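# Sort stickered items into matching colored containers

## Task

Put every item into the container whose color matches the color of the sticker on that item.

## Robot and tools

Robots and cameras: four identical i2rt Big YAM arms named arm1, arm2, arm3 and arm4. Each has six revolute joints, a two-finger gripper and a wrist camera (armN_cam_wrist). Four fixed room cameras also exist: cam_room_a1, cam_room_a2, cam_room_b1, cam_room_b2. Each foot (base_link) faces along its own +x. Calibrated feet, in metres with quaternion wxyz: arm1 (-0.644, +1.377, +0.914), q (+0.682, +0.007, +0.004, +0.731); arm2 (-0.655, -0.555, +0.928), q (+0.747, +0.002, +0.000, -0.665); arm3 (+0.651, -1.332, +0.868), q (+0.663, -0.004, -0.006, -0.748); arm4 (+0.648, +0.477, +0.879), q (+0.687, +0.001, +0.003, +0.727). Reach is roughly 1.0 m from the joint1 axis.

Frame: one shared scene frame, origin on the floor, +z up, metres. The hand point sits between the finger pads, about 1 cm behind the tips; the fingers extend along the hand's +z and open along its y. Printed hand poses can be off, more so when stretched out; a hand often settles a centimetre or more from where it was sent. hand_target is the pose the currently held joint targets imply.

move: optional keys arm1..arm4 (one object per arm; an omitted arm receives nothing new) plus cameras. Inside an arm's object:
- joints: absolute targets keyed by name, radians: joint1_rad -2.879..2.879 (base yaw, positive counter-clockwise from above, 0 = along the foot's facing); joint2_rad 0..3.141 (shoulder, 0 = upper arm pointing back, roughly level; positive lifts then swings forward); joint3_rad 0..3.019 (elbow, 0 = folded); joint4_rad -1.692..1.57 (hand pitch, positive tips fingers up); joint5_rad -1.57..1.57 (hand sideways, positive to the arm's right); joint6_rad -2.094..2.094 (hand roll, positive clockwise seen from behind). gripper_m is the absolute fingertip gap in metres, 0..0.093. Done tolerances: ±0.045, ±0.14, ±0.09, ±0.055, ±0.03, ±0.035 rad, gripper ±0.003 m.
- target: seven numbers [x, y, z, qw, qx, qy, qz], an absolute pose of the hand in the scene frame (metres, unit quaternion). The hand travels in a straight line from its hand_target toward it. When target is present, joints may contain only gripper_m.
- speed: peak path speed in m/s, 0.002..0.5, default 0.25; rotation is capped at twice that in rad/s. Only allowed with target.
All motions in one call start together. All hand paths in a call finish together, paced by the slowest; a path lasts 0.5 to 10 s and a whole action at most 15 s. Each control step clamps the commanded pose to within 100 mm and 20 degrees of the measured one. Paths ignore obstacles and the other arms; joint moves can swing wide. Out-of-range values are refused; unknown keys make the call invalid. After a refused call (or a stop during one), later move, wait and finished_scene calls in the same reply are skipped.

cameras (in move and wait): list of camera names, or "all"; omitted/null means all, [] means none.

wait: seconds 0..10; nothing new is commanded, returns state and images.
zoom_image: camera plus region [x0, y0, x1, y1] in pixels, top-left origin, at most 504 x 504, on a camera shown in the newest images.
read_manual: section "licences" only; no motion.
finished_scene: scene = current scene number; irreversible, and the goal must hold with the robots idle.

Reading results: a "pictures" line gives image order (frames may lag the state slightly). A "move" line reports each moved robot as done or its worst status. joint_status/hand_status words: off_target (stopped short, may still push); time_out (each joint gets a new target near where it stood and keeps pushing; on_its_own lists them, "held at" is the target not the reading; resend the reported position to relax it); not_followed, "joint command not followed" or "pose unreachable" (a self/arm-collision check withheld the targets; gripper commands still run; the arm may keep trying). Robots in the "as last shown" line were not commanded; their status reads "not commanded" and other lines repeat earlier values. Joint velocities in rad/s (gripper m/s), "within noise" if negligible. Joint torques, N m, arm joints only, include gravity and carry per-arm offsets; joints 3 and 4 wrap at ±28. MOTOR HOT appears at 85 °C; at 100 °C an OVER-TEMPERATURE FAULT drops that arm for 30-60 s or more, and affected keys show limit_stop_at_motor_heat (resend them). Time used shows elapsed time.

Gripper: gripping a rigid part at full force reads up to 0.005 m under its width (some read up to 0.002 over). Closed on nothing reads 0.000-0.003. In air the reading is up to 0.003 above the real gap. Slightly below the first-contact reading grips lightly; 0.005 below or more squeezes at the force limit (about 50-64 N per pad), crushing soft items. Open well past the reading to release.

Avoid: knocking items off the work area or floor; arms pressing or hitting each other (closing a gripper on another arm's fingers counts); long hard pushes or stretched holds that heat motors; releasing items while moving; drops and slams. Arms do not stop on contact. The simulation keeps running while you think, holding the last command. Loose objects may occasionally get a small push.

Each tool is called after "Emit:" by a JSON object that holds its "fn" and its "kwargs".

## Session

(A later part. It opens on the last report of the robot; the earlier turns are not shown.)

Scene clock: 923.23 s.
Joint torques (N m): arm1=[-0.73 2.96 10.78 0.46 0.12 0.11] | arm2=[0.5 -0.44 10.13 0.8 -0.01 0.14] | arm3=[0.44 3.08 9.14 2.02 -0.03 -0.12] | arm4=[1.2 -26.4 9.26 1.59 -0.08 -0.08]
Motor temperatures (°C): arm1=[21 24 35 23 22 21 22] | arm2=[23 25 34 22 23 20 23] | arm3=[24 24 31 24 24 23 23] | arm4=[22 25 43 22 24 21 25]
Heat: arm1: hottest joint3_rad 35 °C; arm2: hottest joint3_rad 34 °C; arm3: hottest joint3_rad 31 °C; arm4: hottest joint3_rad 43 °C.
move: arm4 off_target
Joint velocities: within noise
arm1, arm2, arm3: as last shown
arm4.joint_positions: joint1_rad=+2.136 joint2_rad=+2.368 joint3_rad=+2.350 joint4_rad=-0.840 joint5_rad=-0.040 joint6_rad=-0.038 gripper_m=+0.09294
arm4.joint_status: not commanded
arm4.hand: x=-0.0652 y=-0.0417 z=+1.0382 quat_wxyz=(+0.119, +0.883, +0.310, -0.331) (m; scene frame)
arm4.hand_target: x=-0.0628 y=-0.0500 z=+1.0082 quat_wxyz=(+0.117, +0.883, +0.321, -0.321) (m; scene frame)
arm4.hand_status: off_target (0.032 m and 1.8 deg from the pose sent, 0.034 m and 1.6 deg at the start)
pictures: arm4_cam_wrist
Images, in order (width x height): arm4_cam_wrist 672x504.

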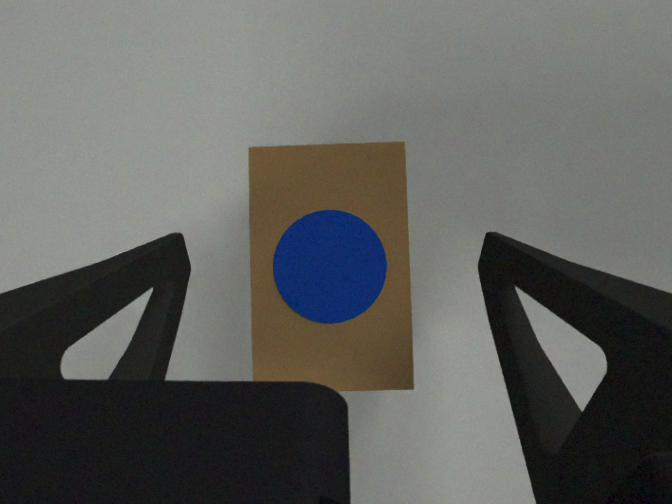

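Emit:
{"fn": "move", "kwargs": {"arm4": {"target": [-0.064, -0.051, 0.988, -0.117, -0.883, -0.3214, 0.3214], "speed": 0.1}, "cameras": ["arm4_cam_wrist"]}}

Scene clock: 928.33 s.
Joint torques (N m): arm1=[-0.73 3.02 10.95 0.47 0.11 0.11] | arm2=[0.67 -0.21 10.15 0.8 -0.01 0.14] | arm3=[0.5 2.96 9.13 2 -0.03 -0.11] | arm4=[1.61 -25.29 9.22 1.73 -0.07 -0.12]
Motor temperatures (°C): arm1=[21 24 35 23 22 21 22] | arm2=[23 25 34 22 23 20 23] | arm3=[24 24 31 24 24 23 23] | arm4=[22 25 42 22 24 21 25]
Heat: arm1: hottest joint3_rad 35 °C; arm2: hottest joint3_rad 34 °C; arm3: hottest joint3_rad 31 °C; arm4: hottest joint3_rad 42 °C.
move: arm4 off_target
Joint velocities: within noise
arm1, arm2: as last shown
arm3.joint_positions: joint1_rad=-1.441 joint2_rad=+0.298 joint3_rad=+0.798 joint4_rad=-0.807 joint5_rad=+0.001 joint6_rad=+0.006 gripper_m=+0.09402
arm3.joint_status: not commanded
arm3.hand: x=+0.4011 y=-1.3276 z=+1.2826 quat_wxyz=(-0.010, -0.807, +0.003, +0.590) (m; scene frame)
arm3.hand_target: x=+0.4002 y=-1.3254 z=+1.2847 quat_wxyz=(-0.005, -0.805, +0.004, +0.593) (m; scene frame)
arm3.hand_status: not commanded
arm4.joint_positions: joint1_rad=+2.136 joint2_rad=+2.368 joint3_rad=+2.308 joint4_rad=-0.792 joint5_rad=-0.040 joint6_rad=-0.038 gripper_m=+0.09294
arm4.joint_status: not commanded
arm4.hand: x=-0.0657 y=-0.0420 z=+1.0229 quat_wxyz=(+0.120, +0.882, +0.310, -0.334) (m; scene frame)
arm4.hand_target: x=-0.0626 y=-0.0498 z=+0.9882 quat_wxyz=(+0.117, +0.883, +0.321, -0.321) (m; scene frame)
arm4.hand_status: off_target (0.036 m and 2.0 deg from the pose sent, 0.051 m and 1.8 deg at the start)
pictures: arm4_cam_wrist
Images, in order (width x height): arm4_cam_wrist 672x504.

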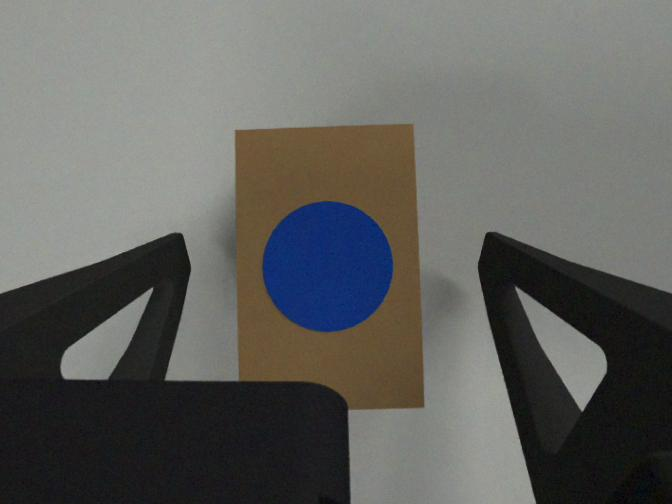

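Emit:
{"fn": "move", "kwargs": {"arm4": {"target": [-0.062, -0.05, 0.976, -0.117, -0.883, -0.3214, 0.3214], "speed": 0.1}, "cameras": ["arm4_cam_wrist"]}}

Scene clock: 932.37 s.
Joint torques (N m): arm1=[-0.85 2.73 10.96 0.46 0.11 0.12] | arm2=[0.73 -0.38 10.14 0.8 0 0.14] | arm3=[0.62 3.14 9.14 2.02 -0.04 -0.11] | arm4=[1.79 -25.93 8.35 1.61 -0.05 -0.07]
Motor temperatures (°C): arm1=[21 24 35 23 22 21 22] | arm2=[23 25 34 22 23 20 23] | arm3=[24 24 31 24 24 23 23] | arm4=[22 26 41 22 24 21 25]
Heat: arm1: hottest joint3_rad 35 °C; arm2: hottest joint3_rad 34 °C; arm3: hottest joint3_rad 31 °C; arm4: hottest joint3_rad 41 °C.
move: arm4 off_target
Joint velocities: within noise
arm1.joint_positions: joint1_rad=-2.308 joint2_rad=+0.592 joint3_rad=+0.748 joint4_rad=-1.487 joint5_rad=-0.001 joint6_rad=-0.018 gripper_m=+0.09294
arm1.joint_status: not commanded
arm1.hand: x=-0.4984 y=+1.2642 z=+1.1301 quat_wxyz=(-0.105, -0.317, -0.942, +0.041) (m; scene frame)
arm1.hand_target: x=-0.4986 y=+1.2665 z=+1.1290 quat_wxyz=(-0.097, -0.316, -0.943, +0.038) (m; scene frame)
arm1.hand_status: not commanded
arm2.joint_positions: joint1_rad=+2.176 joint2_rad=+0.596 joint3_rad=+0.780 joint4_rad=-1.478 joint5_rad=+0.001 joint6_rad=+0.007 gripper_m=+0.09289
arm2.joint_status: not commanded
arm2.hand: x=-0.5133 y=-0.4315 z=+1.1614 quat_wxyz=(-0.130, +0.347, -0.928, -0.050) (m; scene frame)
arm2.hand_target: x=-0.5169 y=-0.4351 z=+1.1527 quat_wxyz=(-0.114, +0.343, -0.931, -0.044) (m; scene frame)
arm2.hand_status: not commanded
arm3: as last shown
arm4.joint_positions: joint1_rad=+2.137 joint2_rad=+2.368 joint3_rad=+2.282 joint4_rad=-0.757 joint5_rad=-0.041 joint6_rad=-0.041 gripper_m=+0.09294
arm4.joint_status: not commanded
arm4.hand: x=-0.0662 y=-0.0428 z=+1.0141 quat_wxyz=(+0.121, +0.880, +0.311, -0.338) (m; scene frame)
arm4.hand_target: x=-0.0606 y=-0.0489 z=+0.9764 quat_wxyz=(+0.117, +0.883, +0.322, -0.321) (m; scene frame)
arm4.hand_status: off_target (0.039 m and 2.3 deg from the pose sent, 0.048 m and 2.0 deg at the start)
pictures: arm4_cam_wrist
Images, in order (width x height): arm4_cam_wrist 672x504.

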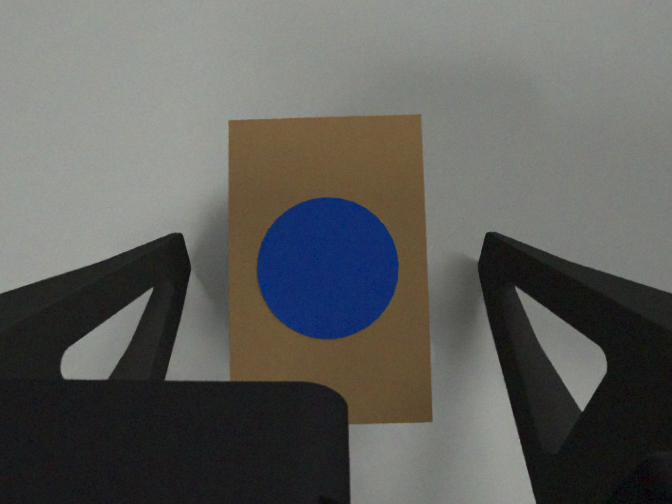

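Emit:
{"fn": "move", "kwargs": {"arm4": {"joints": {"gripper_m": 0.032}}, "cameras": ["arm4_cam_wrist"]}}

Emit:
{"fn": "move", "kwargs": {"arm4": {"target": [-0.062, -0.05, 1.085, -0.117, -0.883, -0.3214, 0.3214], "speed": 0.2}, "cameras": []}}

Emit:
{"fn": "move", "kwargs": {"arm4": {"target": [0.43, 0.32, 1.15, -0.117, -0.883, -0.3214, 0.3214], "speed": 0.3}, "cameras": ["arm4_cam_wrist", "cam_room_a2"]}}

Scene clock: 938.30 s.
Joint torques (N m): arm1=[-0.62 3.14 10.93 0.47 0.11 0.11] | arm2=[0.62 -0.38 10.11 0.8 -0.01 0.13] | arm3=[0.62 2.9 9.16 1.99 -0.04 -0.11] | arm4=[1.67 -25.88 8.53 1.48 -0.07 -0.04]
Motor temperatures (°C): arm1=[21 24 35 23 22 21 22] | arm2=[23 25 34 22 23 20 23] | arm3=[24 24 31 24 24 23 23] | arm4=[22 26 40 22 24 21 25]
Heat: arm1: hottest joint3_rad 35 °C; arm2: hottest joint3_rad 34 °C; arm3: hottest joint3_rad 31 °C; arm4: hottest joint3_rad 40 °C.
move: arm4 off_target
Joint velocities: within noise
arm1, arm2, arm3: as last shown
arm4.joint_positions: joint1_rad=+2.137 joint2_rad=+2.368 joint3_rad=+2.280 joint4_rad=-0.754 joint5_rad=-0.040 joint6_rad=-0.042 gripper_m=+0.04458
arm4.joint_status: gripper_m off_target (ended at +0.04461, target +0.03200)
arm4.hand: x=-0.0665 y=-0.0429 z=+1.0138 quat_wxyz=(+0.121, +0.880, +0.311, -0.339) (m; scene frame)
arm4.hand_target: x=-0.0606 y=-0.0489 z=+0.9763 quat_wxyz=(+0.117, +0.883, +0.322, -0.321) (m; scene frame)
arm4.hand_status: not commanded
pictures: arm4_cam_wrist
Images, in order (width x height): arm4_cam_wrist 672x504.

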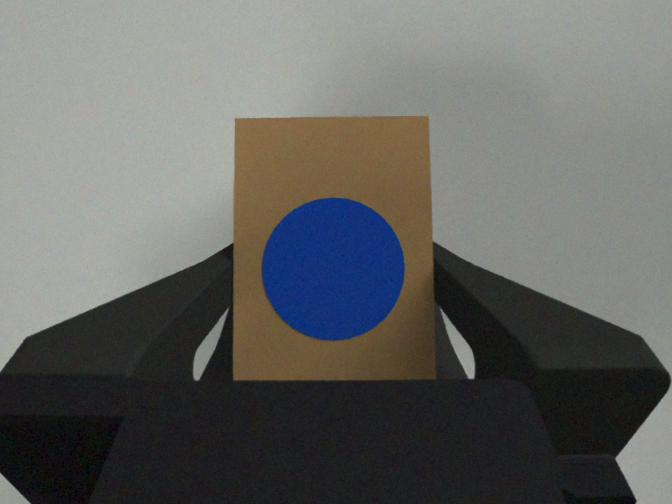

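Scene clock: 939.87 s.
Joint torques (N m): arm1=[-0.73 3.08 10.91 0.39 0.08 0.12] | arm2=[0.62 -0.26 10.1 0.8 -0.01 0.14] | arm3=[0.56 2.9 9.16 2 -0.04 -0.11] | arm4=[1.32 -26.11 13 0.5 -0.09 -0.02]
Motor temperatures (°C): arm1=[21 24 35 23 22 21 22] | arm2=[23 25 34 22 23 20 23] | arm3=[24 24 31 24 24 23 23] | arm4=[22 26 41 22 24 21 25]
Heat: arm1: hottest joint3_rad 35 °C; arm2: hottest joint3_rad 34 °C; arm3: hottest joint3_rad 31 °C; arm4: hottest joint3_rad 41 °C.
move: arm4 off_target
Joint velocities: within noise
arm1, arm2, arm3: as last shown
arm4.joint_positions: joint1_rad=+2.137 joint2_rad=+2.380 joint3_rad=+2.517 joint4_rad=-1.021 joint5_rad=-0.040 joint6_rad=-0.043 gripper_m=+0.04458
arm4.joint_status: not commanded
arm4.hand: x=-0.0601 y=-0.0383 z=+1.0890 quat_wxyz=(+0.115, +0.887, +0.314, -0.320) (m; scene frame)
arm4.hand_target: x=-0.0612 y=-0.0496 z=+1.0850 quat_wxyz=(+0.117, +0.883, +0.321, -0.322) (m; scene frame)
arm4.hand_status: off_target (0.013 m and 1.0 deg from the pose sent, 0.072 m and 2.4 deg at the start)
pictures: none
No camera images: "cameras" was empty.

Scene clock: 942.60 s.
Joint torques (N m): arm1=[-0.32 2.43 11 0.61 0.06 0.14] | arm2=[0.62 -0.26 10.13 0.8 -0.01 0.15] | arm3=[0.56 2.96 9.11 2.04 -0.04 -0.11] | arm4=[0.03 0.62 9.21 0.83 -0.09 -0.13]
Motor temperatures (°C): arm1=[21 24 35 23 22 21 22] | arm2=[23 25 34 22 23 20 23] | arm3=[24 24 31 24 24 23 23] | arm4=[22 26 40 22 24 21 25]
Heat: arm1: hottest joint3_rad 35 °C; arm2: hottest joint3_rad 34 °C; arm3: hottest joint3_rad 31 °C; arm4: hottest joint3_rad 40 °C.
move: arm4 done
Joint velocities: within noise
arm1, arm2, arm3: as last shown
arm4.joint_positions: joint1_rad=+2.102 joint2_rad=+0.556 joint3_rad=+0.746 joint4_rad=-1.052 joint5_rad=-0.073 joint6_rad=-0.077 gripper_m=+0.04458
arm4.joint_status: not commanded
arm4.hand: x=+0.4305 y=+0.3181 z=+1.1546 quat_wxyz=(+0.121, +0.881, +0.318, -0.330) (m; scene frame)
arm4.hand_target: x=+0.4301 y=+0.3200 z=+1.1499 quat_wxyz=(+0.117, +0.883, +0.321, -0.321) (m; scene frame)
arm4.hand_status: done (0.005 m and 1.2 deg from the pose sent, 0.610 m and 1.0 deg at the start)
pictures: arm4_cam_wrist, cam_room_a2
Images, in order (width x height): arm4_cam_wrist 672x504, cam_room_a2 672x504.

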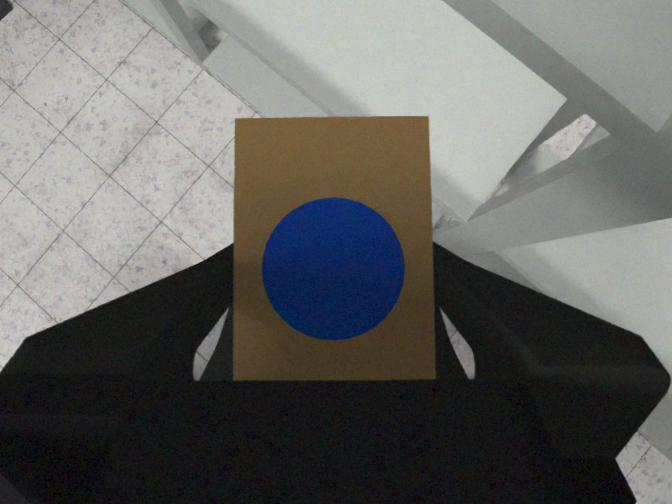

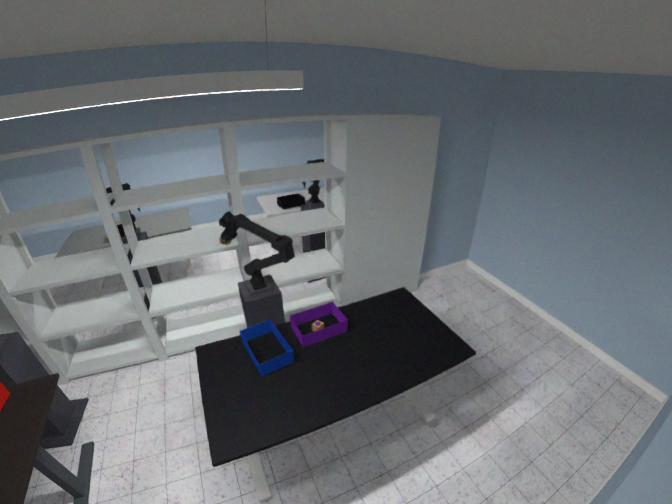

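Emit:
{"fn": "move", "kwargs": {"arm4": {"joints": {"joint1_rad": -1.77, "joint2_rad": 0.7, "joint3_rad": 0.85, "joint4_rad": -1.1, "joint5_rad": 0, "joint6_rad": 0}}, "cameras": ["arm4_cam_wrist"]}}

Emit:
{"fn": "move", "kwargs": {"arm4": {"target": [1.144, 0.406, 0.86, 0.3000, 0.0674, 0.9513, -0.0212], "speed": 0.25}, "cameras": ["arm4_cam_wrist", "cam_room_a2"]}}

Scene clock: 955.87 s.
Joint torques (N m): arm1=[-0.91 2.96 10.81 0.32 0.11 0.11] | arm2=[0.62 -0.44 10.1 0.8 -0.01 0.13] | arm3=[0.56 3.02 9.17 2.03 -0.04 -0.11] | arm4=[0.44 -2.78 13.42 0.59 0.01 0.17]
Motor temperatures (°C): arm1=[21 24 35 23 22 21 22] | arm2=[23 25 34 22 23 20 23] | arm3=[24 24 31 24 24 23 23] | arm4=[22 25 41 22 24 21 26]
Heat: arm1: hottest joint3_rad 35 °C; arm2: hottest joint3_rad 34 °C; arm3: hottest joint3_rad 31 °C; arm4: hottest joint3_rad 41 °C.
move: arm4 done
Joint velocities: within noise
arm1, arm2, arm3: as last shown
arm4.joint_positions: joint1_rad=-1.767 joint2_rad=+0.707 joint3_rad=+0.792 joint4_rad=-1.091 joint5_rad=+0.003 joint6_rad=-0.011 gripper_m=+0.04461
arm4.joint_status: all done
arm4.hand: x=+0.9363 y=+0.4367 z=+1.1310 quat_wxyz=(-0.276, -0.062, -0.959, +0.024) (m; scene frame)
arm4.hand_target: x=+0.9428 y=+0.4356 z=+1.1615 quat_wxyz=(-0.303, -0.067, -0.950, +0.024) (m; scene frame)
arm4.hand_status: not commanded
pictures: arm4_cam_wrist
Images, in order (width x height): arm4_cam_wrist 672x504.

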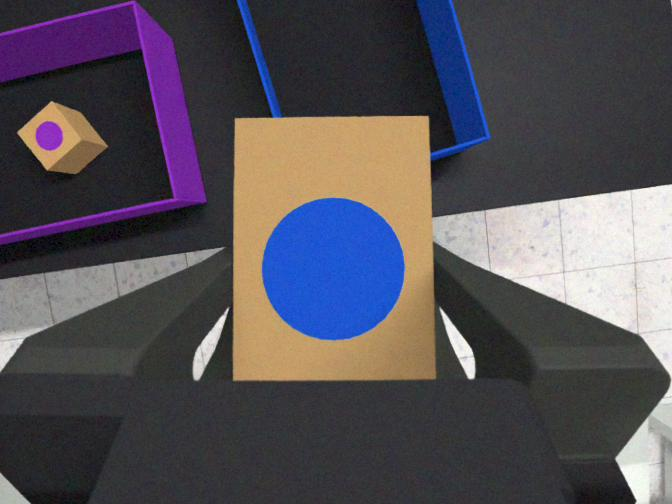

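Scene clock: 958.03 s.
Joint torques (N m): arm1=[-0.85 3.14 10.89 0.35 0.11 0.16] | arm2=[0.62 -0.32 10.09 0.8 0 0.14] | arm3=[0.62 3.02 9.11 2.03 -0.04 -0.11] | arm4=[0.5 -13.39 7.98 1.52 -0.02 0.16]
Motor temperatures (°C): arm1=[21 24 35 23 22 21 22] | arm2=[23 25 34 22 23 20 23] | arm3=[24 24 31 24 24 23 23] | arm4=[22 25 41 22 24 21 26]
Heat: arm1: hottest joint3_rad 35 °C; arm2: hottest joint3_rad 34 °C; arm3: hottest joint3_rad 31 °C; arm4: hottest joint3_rad 41 °C.
move: arm4 off_target
Joint velocities: within noise
arm1, arm2, arm3: as last shown
arm4.joint_positions: joint1_rad=-1.767 joint2_rad=+1.697 joint3_rad=+0.708 joint4_rad=-0.015 joint5_rad=-0.002 joint6_rad=-0.011 gripper_m=+0.04461
arm4.joint_status: not commanded
arm4.hand: x=+1.1218 y=+0.4101 z=+0.8481 quat_wxyz=(-0.277, -0.061, -0.959, +0.022) (m; scene frame)
arm4.hand_target: x=+1.1430 y=+0.4060 z=+0.8606 quat_wxyz=(-0.300, -0.067, -0.951, +0.021) (m; scene frame)
arm4.hand_status: off_target (0.025 m and 2.9 deg from the pose sent, 0.343 m and 3.0 deg at the start)
pictures: arm4_cam_wrist, cam_room_a2
Images, in order (width x height): arm4_cam_wrist 672x504, cam_room_a2 672x504.

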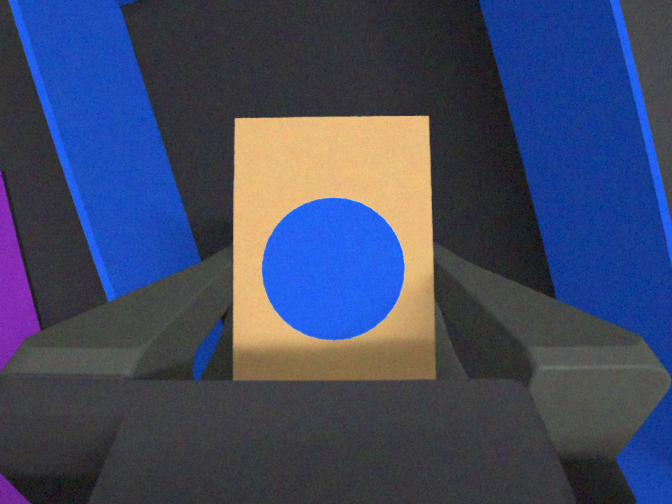

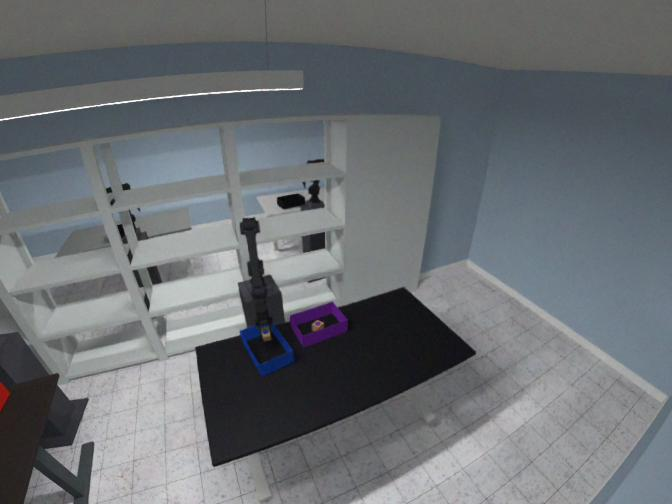

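Emit:
{"fn": "move", "kwargs": {"arm4": {"target": [1.15, 0.406, 0.79, 0.3575, 0.0659, 0.9313, -0.0253], "speed": 0.2}, "cameras": []}}

Emit:
{"fn": "move", "kwargs": {"arm4": {"target": [1.145, 0.406, 0.745, 0.3575, 0.0659, 0.9313, -0.0253], "speed": 0.12}, "cameras": []}}

Emit:
{"fn": "move", "kwargs": {"arm4": {"target": [1.145, 0.406, 0.730, 0.3575, 0.0659, 0.9313, -0.0253], "speed": 0.1}, "cameras": ["arm4_cam_wrist"]}}

Scene clock: 965.97 s.
Joint torques (N m): arm1=[-0.73 3.08 11.14 0.49 0.05 0.11] | arm2=[0.62 -0.26 10.11 0.79 -0.02 0.14] | arm3=[0.67 2.96 9.11 2.03 -0.03 -0.11] | arm4=[0.56 -14.97 3.86 1.77 0.06 0.18]
Motor temperatures (°C): arm1=[21 24 36 23 22 21 22] | arm2=[23 25 34 22 23 20 23] | arm3=[24 24 31 24 24 23 23] | arm4=[22 25 40 22 24 21 26]
Heat: arm1: hottest joint3_rad 36 °C; arm2: hottest joint3_rad 34 °C; arm3: hottest joint3_rad 31 °C; arm4: hottest joint3_rad 40 °C.
move: arm4 done
Joint velocities: within noise
arm1, arm2, arm3: as last shown
arm4.joint_positions: joint1_rad=-1.767 joint2_rad=+1.942 joint3_rad=+0.686 joint4_rad=+0.402 joint5_rad=-0.002 joint6_rad=-0.008 gripper_m=+0.04461
arm4.joint_status: not commanded
arm4.hand: x=+1.1448 y=+0.4066 z=+0.7871 quat_wxyz=(-0.348, -0.061, -0.935, +0.027) (m; scene frame)
arm4.hand_target: x=+1.1499 y=+0.4059 z=+0.7900 quat_wxyz=(-0.357, -0.066, -0.931, +0.025) (m; scene frame)
arm4.hand_status: done (0.006 m and 1.4 deg from the pose sent, 0.065 m and 9.8 deg at the start)
pictures: none
No camera images: "cameras" was empty.

Scene clock: 967.03 s.
Joint torques (N m): arm1=[-0.85 3.19 10.59 0.44 0.08 0.08] | arm2=[0.62 -0.32 10.11 0.79 -0.01 0.14] | arm3=[0.62 3.02 9.18 2.02 -0.03 -0.11] | arm4=[0.91 -14.51 3.45 1.8 0.05 0.11]
Motor temperatures (°C): arm1=[21 24 36 23 22 21 22] | arm2=[23 25 34 22 23 20 23] | arm3=[24 24 31 24 24 23 23] | arm4=[22 25 40 22 24 21 26]
Heat: arm1: hottest joint3_rad 36 °C; arm2: hottest joint3_rad 34 °C; arm3: hottest joint3_rad 31 °C; arm4: hottest joint3_rad 40 °C.
move: arm4 done
Joint velocities: within noise
arm1, arm2: as last shown
arm3.joint_positions: joint1_rad=-1.441 joint2_rad=+0.298 joint3_rad=+0.798 joint4_rad=-0.807 joint5_rad=+0.001 joint6_rad=+0.006 gripper_m=+0.09402
arm3.joint_status: not commanded
arm3.hand: x=+0.4011 y=-1.3276 z=+1.2826 quat_wxyz=(-0.010, -0.807, +0.003, +0.590) (m; scene frame)
arm3.hand_target: x=+0.4002 y=-1.3254 z=+1.2847 quat_wxyz=(-0.005, -0.805, +0.004, +0.593) (m; scene frame)
arm3.hand_status: not commanded
arm4.joint_positions: joint1_rad=-1.767 joint2_rad=+2.077 joint3_rad=+0.686 joint4_rad=+0.536 joint5_rad=-0.002 joint6_rad=-0.008 gripper_m=+0.04461
arm4.joint_status: not commanded
arm4.hand: x=+1.1369 y=+0.4076 z=+0.7443 quat_wxyz=(-0.347, -0.061, -0.935, +0.027) (m; scene frame)
arm4.hand_target: x=+1.1448 y=+0.4059 z=+0.7451 quat_wxyz=(-0.357, -0.066, -0.931, +0.025) (m; scene frame)
arm4.hand_status: done (0.008 m and 1.4 deg from the pose sent, 0.042 m and 1.4 deg at the start)
pictures: none
No camera images: "cameras" was empty.

Scene clock: 968.00 s.
Joint torques (N m): arm1=[-1.14 2.49 11 0.53 0.08 0.08] | arm2=[0.62 -0.26 10.1 0.83 -0.01 0.14] | arm3=[0.56 3.14 9.17 2.02 -0.03 -0.11] | arm4=[0.85 -13.39 3.63 1.66 0.03 0.14]
Motor temperatures (°C): arm1=[21 24 36 23 22 21 22] | arm2=[23 25 34 22 23 20 23] | arm3=[24 24 31 24 24 23 23] | arm4=[22 25 40 22 24 21 26]
Heat: arm1: hottest joint3_rad 36 °C; arm2: hottest joint3_rad 34 °C; arm3: hottest joint3_rad 31 °C; arm4: hottest joint3_rad 40 °C.
move: arm4 done
Joint velocities: within noise
arm1.joint_positions: joint1_rad=-2.308 joint2_rad=+0.592 joint3_rad=+0.748 joint4_rad=-1.487 joint5_rad=-0.001 joint6_rad=-0.018 gripper_m=+0.09294
arm1.joint_status: not commanded
arm1.hand: x=-0.4984 y=+1.2642 z=+1.1301 quat_wxyz=(-0.105, -0.317, -0.942, +0.041) (m; scene frame)
arm1.hand_target: x=-0.4986 y=+1.2665 z=+1.1290 quat_wxyz=(-0.097, -0.316, -0.943, +0.038) (m; scene frame)
arm1.hand_status: not commanded
arm2.joint_positions: joint1_rad=+2.176 joint2_rad=+0.596 joint3_rad=+0.780 joint4_rad=-1.478 joint5_rad=+0.001 joint6_rad=+0.007 gripper_m=+0.09289
arm2.joint_status: not commanded
arm2.hand: x=-0.5133 y=-0.4315 z=+1.1614 quat_wxyz=(-0.130, +0.347, -0.928, -0.050) (m; scene frame)
arm2.hand_target: x=-0.5169 y=-0.4351 z=+1.1527 quat_wxyz=(-0.114, +0.343, -0.931, -0.044) (m; scene frame)
arm2.hand_status: not commanded
arm3: as last shown
arm4.joint_positions: joint1_rad=-1.767 joint2_rad=+2.110 joint3_rad=+0.693 joint4_rad=+0.577 joint5_rad=-0.002 joint6_rad=-0.008 gripper_m=+0.04461
arm4.joint_status: not commanded
arm4.hand: x=+1.1394 y=+0.4072 z=+0.7369 quat_wxyz=(-0.354, -0.061, -0.933, +0.027) (m; scene frame)
arm4.hand_target: x=+1.1446 y=+0.4060 z=+0.7301 quat_wxyz=(-0.357, -0.066, -0.931, +0.025) (m; scene frame)
arm4.hand_status: done (0.009 m and 0.8 deg from the pose sent, 0.017 m and 1.4 deg at the start)
pictures: arm4_cam_wrist
Images, in order (width x height): arm4_cam_wrist 672x504.

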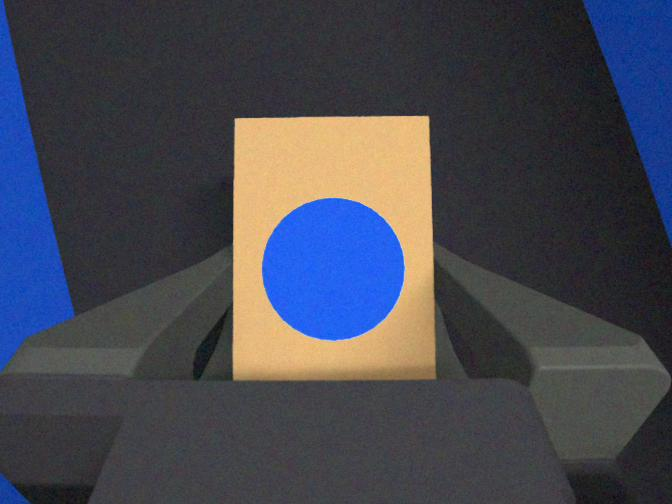

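Emit:
{"fn": "move", "kwargs": {"arm4": {"joints": {"gripper_m": 0.047}}, "cameras": []}}

Emit:
{"fn": "move", "kwargs": {"arm4": {"joints": {"gripper_m": 0.08}}, "cameras": []}}

Emit:
{"fn": "move", "kwargs": {"arm4": {"target": [1.03, 0.422, 0.92, 0.3575, 0.0659, 0.9313, -0.0253], "speed": 0.25}, "cameras": ["arm4_cam_wrist", "cam_room_a2"]}}

Scene clock: 972.80 s.
Joint torques (N m): arm1=[-1.2 2.78 10.97 0.44 0.11 0.1] | arm2=[0.5 -0.44 10.1 0.8 -0.01 0.14] | arm3=[0.5 3.02 9.13 2.06 -0.04 -0.11] | arm4=[0.67 -13.1 3.49 1.58 0.03 0.14]
Motor temperatures (°C): arm1=[21 24 36 23 22 21 22] | arm2=[23 25 34 22 23 20 23] | arm3=[24 24 31 24 24 23 23] | arm4=[22 25 39 22 24 21 26]
Heat: arm1: hottest joint3_rad 36 °C; arm2: hottest joint3_rad 34 °C; arm3: hottest joint3_rad 31 °C; arm4: hottest joint3_rad 39 °C.
move: arm4 done
Joint velocities: within noise
arm1, arm2, arm3: as last shown
arm4.joint_positions: joint1_rad=-1.767 joint2_rad=+2.110 joint3_rad=+0.693 joint4_rad=+0.577 joint5_rad=-0.002 joint6_rad=-0.008 gripper_m=+0.04691
arm4.joint_status: all done
arm4.hand: x=+1.1394 y=+0.4072 z=+0.7369 quat_wxyz=(-0.354, -0.061, -0.933, +0.027) (m; scene frame)
arm4.hand_target: x=+1.1447 y=+0.4060 z=+0.7302 quat_wxyz=(-0.357, -0.066, -0.931, +0.025) (m; scene frame)
arm4.hand_status: not commanded
pictures: none
No camera images: "cameras" was empty.

Scene clock: 973.33 s.
Joint torques (N m): arm1=[-0.79 2.73 10.91 0.47 0.08 0.1] | arm2=[0.67 -0.38 10.11 0.77 -0.01 0.14] | arm3=[0.5 2.96 9.14 2.02 -0.02 -0.11] | arm4=[0.44 -13.27 3.62 1.66 0.06 0.14]
Motor temperatures (°C): arm1=[21 24 36 23 22 21 22] | arm2=[23 25 34 22 23 20 23] | arm3=[24 24 31 24 24 23 23] | arm4=[22 25 39 22 24 21 26]
Heat: arm1: hottest joint3_rad 36 °C; arm2: hottest joint3_rad 34 °C; arm3: hottest joint3_rad 31 °C; arm4: hottest joint3_rad 39 °C.
move: arm4 done
Joint velocities: within noise
arm1, arm2, arm3: as last shown
arm4.joint_positions: joint1_rad=-1.767 joint2_rad=+2.110 joint3_rad=+0.693 joint4_rad=+0.577 joint5_rad=-0.002 joint6_rad=-0.008 gripper_m=+0.07988
arm4.joint_status: all done
arm4.hand: x=+1.1394 y=+0.4072 z=+0.7370 quat_wxyz=(-0.354, -0.061, -0.933, +0.027) (m; scene frame)
arm4.hand_target: x=+1.1447 y=+0.4060 z=+0.7301 quat_wxyz=(-0.357, -0.066, -0.931, +0.025) (m; scene frame)
arm4.hand_status: not commanded
pictures: none
No camera images: "cameras" was empty.

Scene clock: 974.90 s.
Joint torques (N m): arm1=[-0.85 2.73 10.74 0.38 0.08 0.11] | arm2=[0.62 -0.38 10.07 0.77 -0.01 0.15] | arm3=[0.56 3.08 9.13 2.04 -0.04 -0.11] | arm4=[0.21 -6.07 6.54 0.72 -0.02 0.12]
Motor temperatures (°C): arm1=[21 24 36 23 22 21 22] | arm2=[23 25 34 22 23 20 23] | arm3=[24 24 31 24 24 23 23] | arm4=[22 25 39 22 24 21 26]
Heat: arm1: hottest joint3_rad 36 °C; arm2: hottest joint3_rad 34 °C; arm3: hottest joint3_rad 31 °C; arm4: hottest joint3_rad 39 °C.
move: arm4 done
Joint velocities: within noise
arm1, arm2, arm3: as last shown
arm4.joint_positions: joint1_rad=-1.769 joint2_rad=+1.242 joint3_rad=+0.407 joint4_rad=+0.028 joint5_rad=-0.003 joint6_rad=-0.008 gripper_m=+0.07989
arm4.joint_status: not commanded
arm4.hand: x=+1.0343 y=+0.4226 z=+0.9275 quat_wxyz=(-0.369, -0.060, -0.927, +0.028) (m; scene frame)
arm4.hand_target: x=+1.0300 y=+0.4221 z=+0.9203 quat_wxyz=(-0.358, -0.066, -0.931, +0.025) (m; scene frame)
arm4.hand_status: done (0.009 m and 1.6 deg from the pose sent, 0.214 m and 0.8 deg at the start)
pictures: arm4_cam_wrist, cam_room_a2
Images, in order (width x height): arm4_cam_wrist 672x504, cam_room_a2 672x504.

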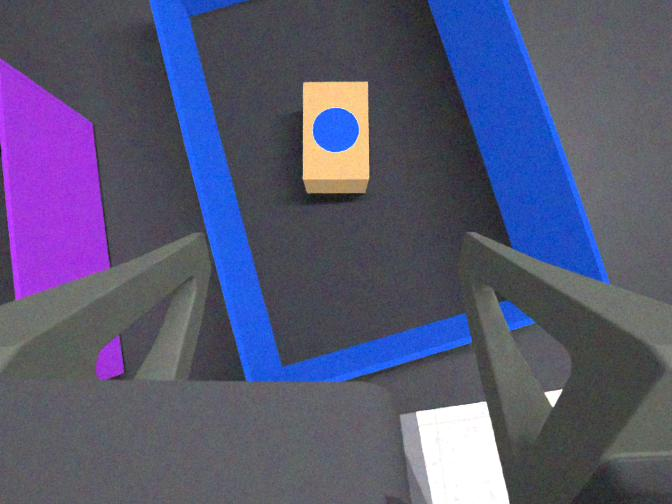

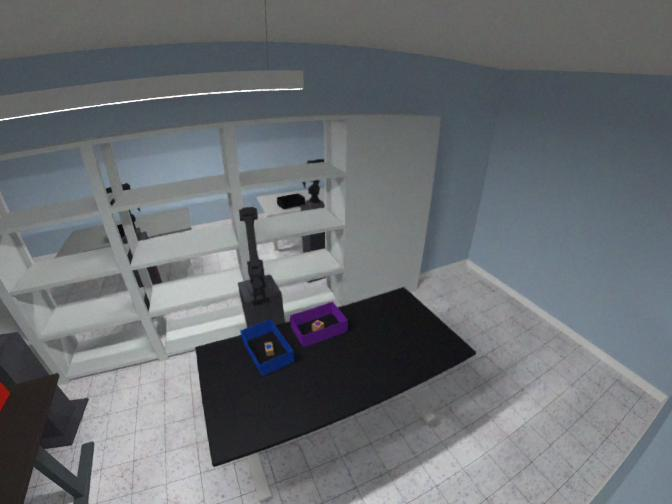

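Emit:
{"fn": "move", "kwargs": {"arm4": {"target": [1.1447, 0.406, 0.745, 0.3575, 0.0659, 0.9313, -0.0253], "joints": {"gripper_m": 0.093}, "speed": 0.25}, "cameras": ["arm4_cam_wrist"]}}

Scene clock: 1033.60 s.
Joint torques (N m): arm1=[-0.73 3.02 10.89 0.36 0.07 0.11] | arm2=[0.67 -0.32 10.09 0.81 -0.01 0.14] | arm3=[0.56 2.96 9.13 2.06 -0.05 -0.11] | arm4=[0.79 -14.86 3.44 1.65 0.05 0.12]
Motor temperatures (°C): arm1=[21 24 36 23 22 21 21] | arm2=[23 25 34 22 23 20 23] | arm3=[24 24 31 24 24 23 23] | arm4=[22 23 35 22 24 21 25]
Heat: arm1: hottest joint3_rad 36 °C; arm2: hottest joint3_rad 34 °C; arm3: hottest joint3_rad 31 °C; arm4: hottest joint3_rad 35 °C.
move: arm4 done
Joint velocities: within noise
arm1, arm2, arm3: as last shown
arm4.joint_positions: joint1_rad=-1.771 joint2_rad=+2.081 joint3_rad=+0.684 joint4_rad=+0.539 joint5_rad=-0.003 joint6_rad=-0.006 gripper_m=+0.09288
arm4.joint_status: all done
arm4.hand: x=+1.1347 y=+0.4062 z=+0.7423 quat_wxyz=(-0.346, -0.063, -0.936, +0.027) (m; scene frame)
arm4.hand_target: x=+1.1445 y=+0.4060 z=+0.7452 quat_wxyz=(-0.357, -0.066, -0.931, +0.025) (m; scene frame)
arm4.hand_status: done (0.010 m and 1.5 deg from the pose sent, 0.214 m and 1.6 deg at the start)
pictures: arm4_cam_wrist
Images, in order (width x height): arm4_cam_wrist 672x504.

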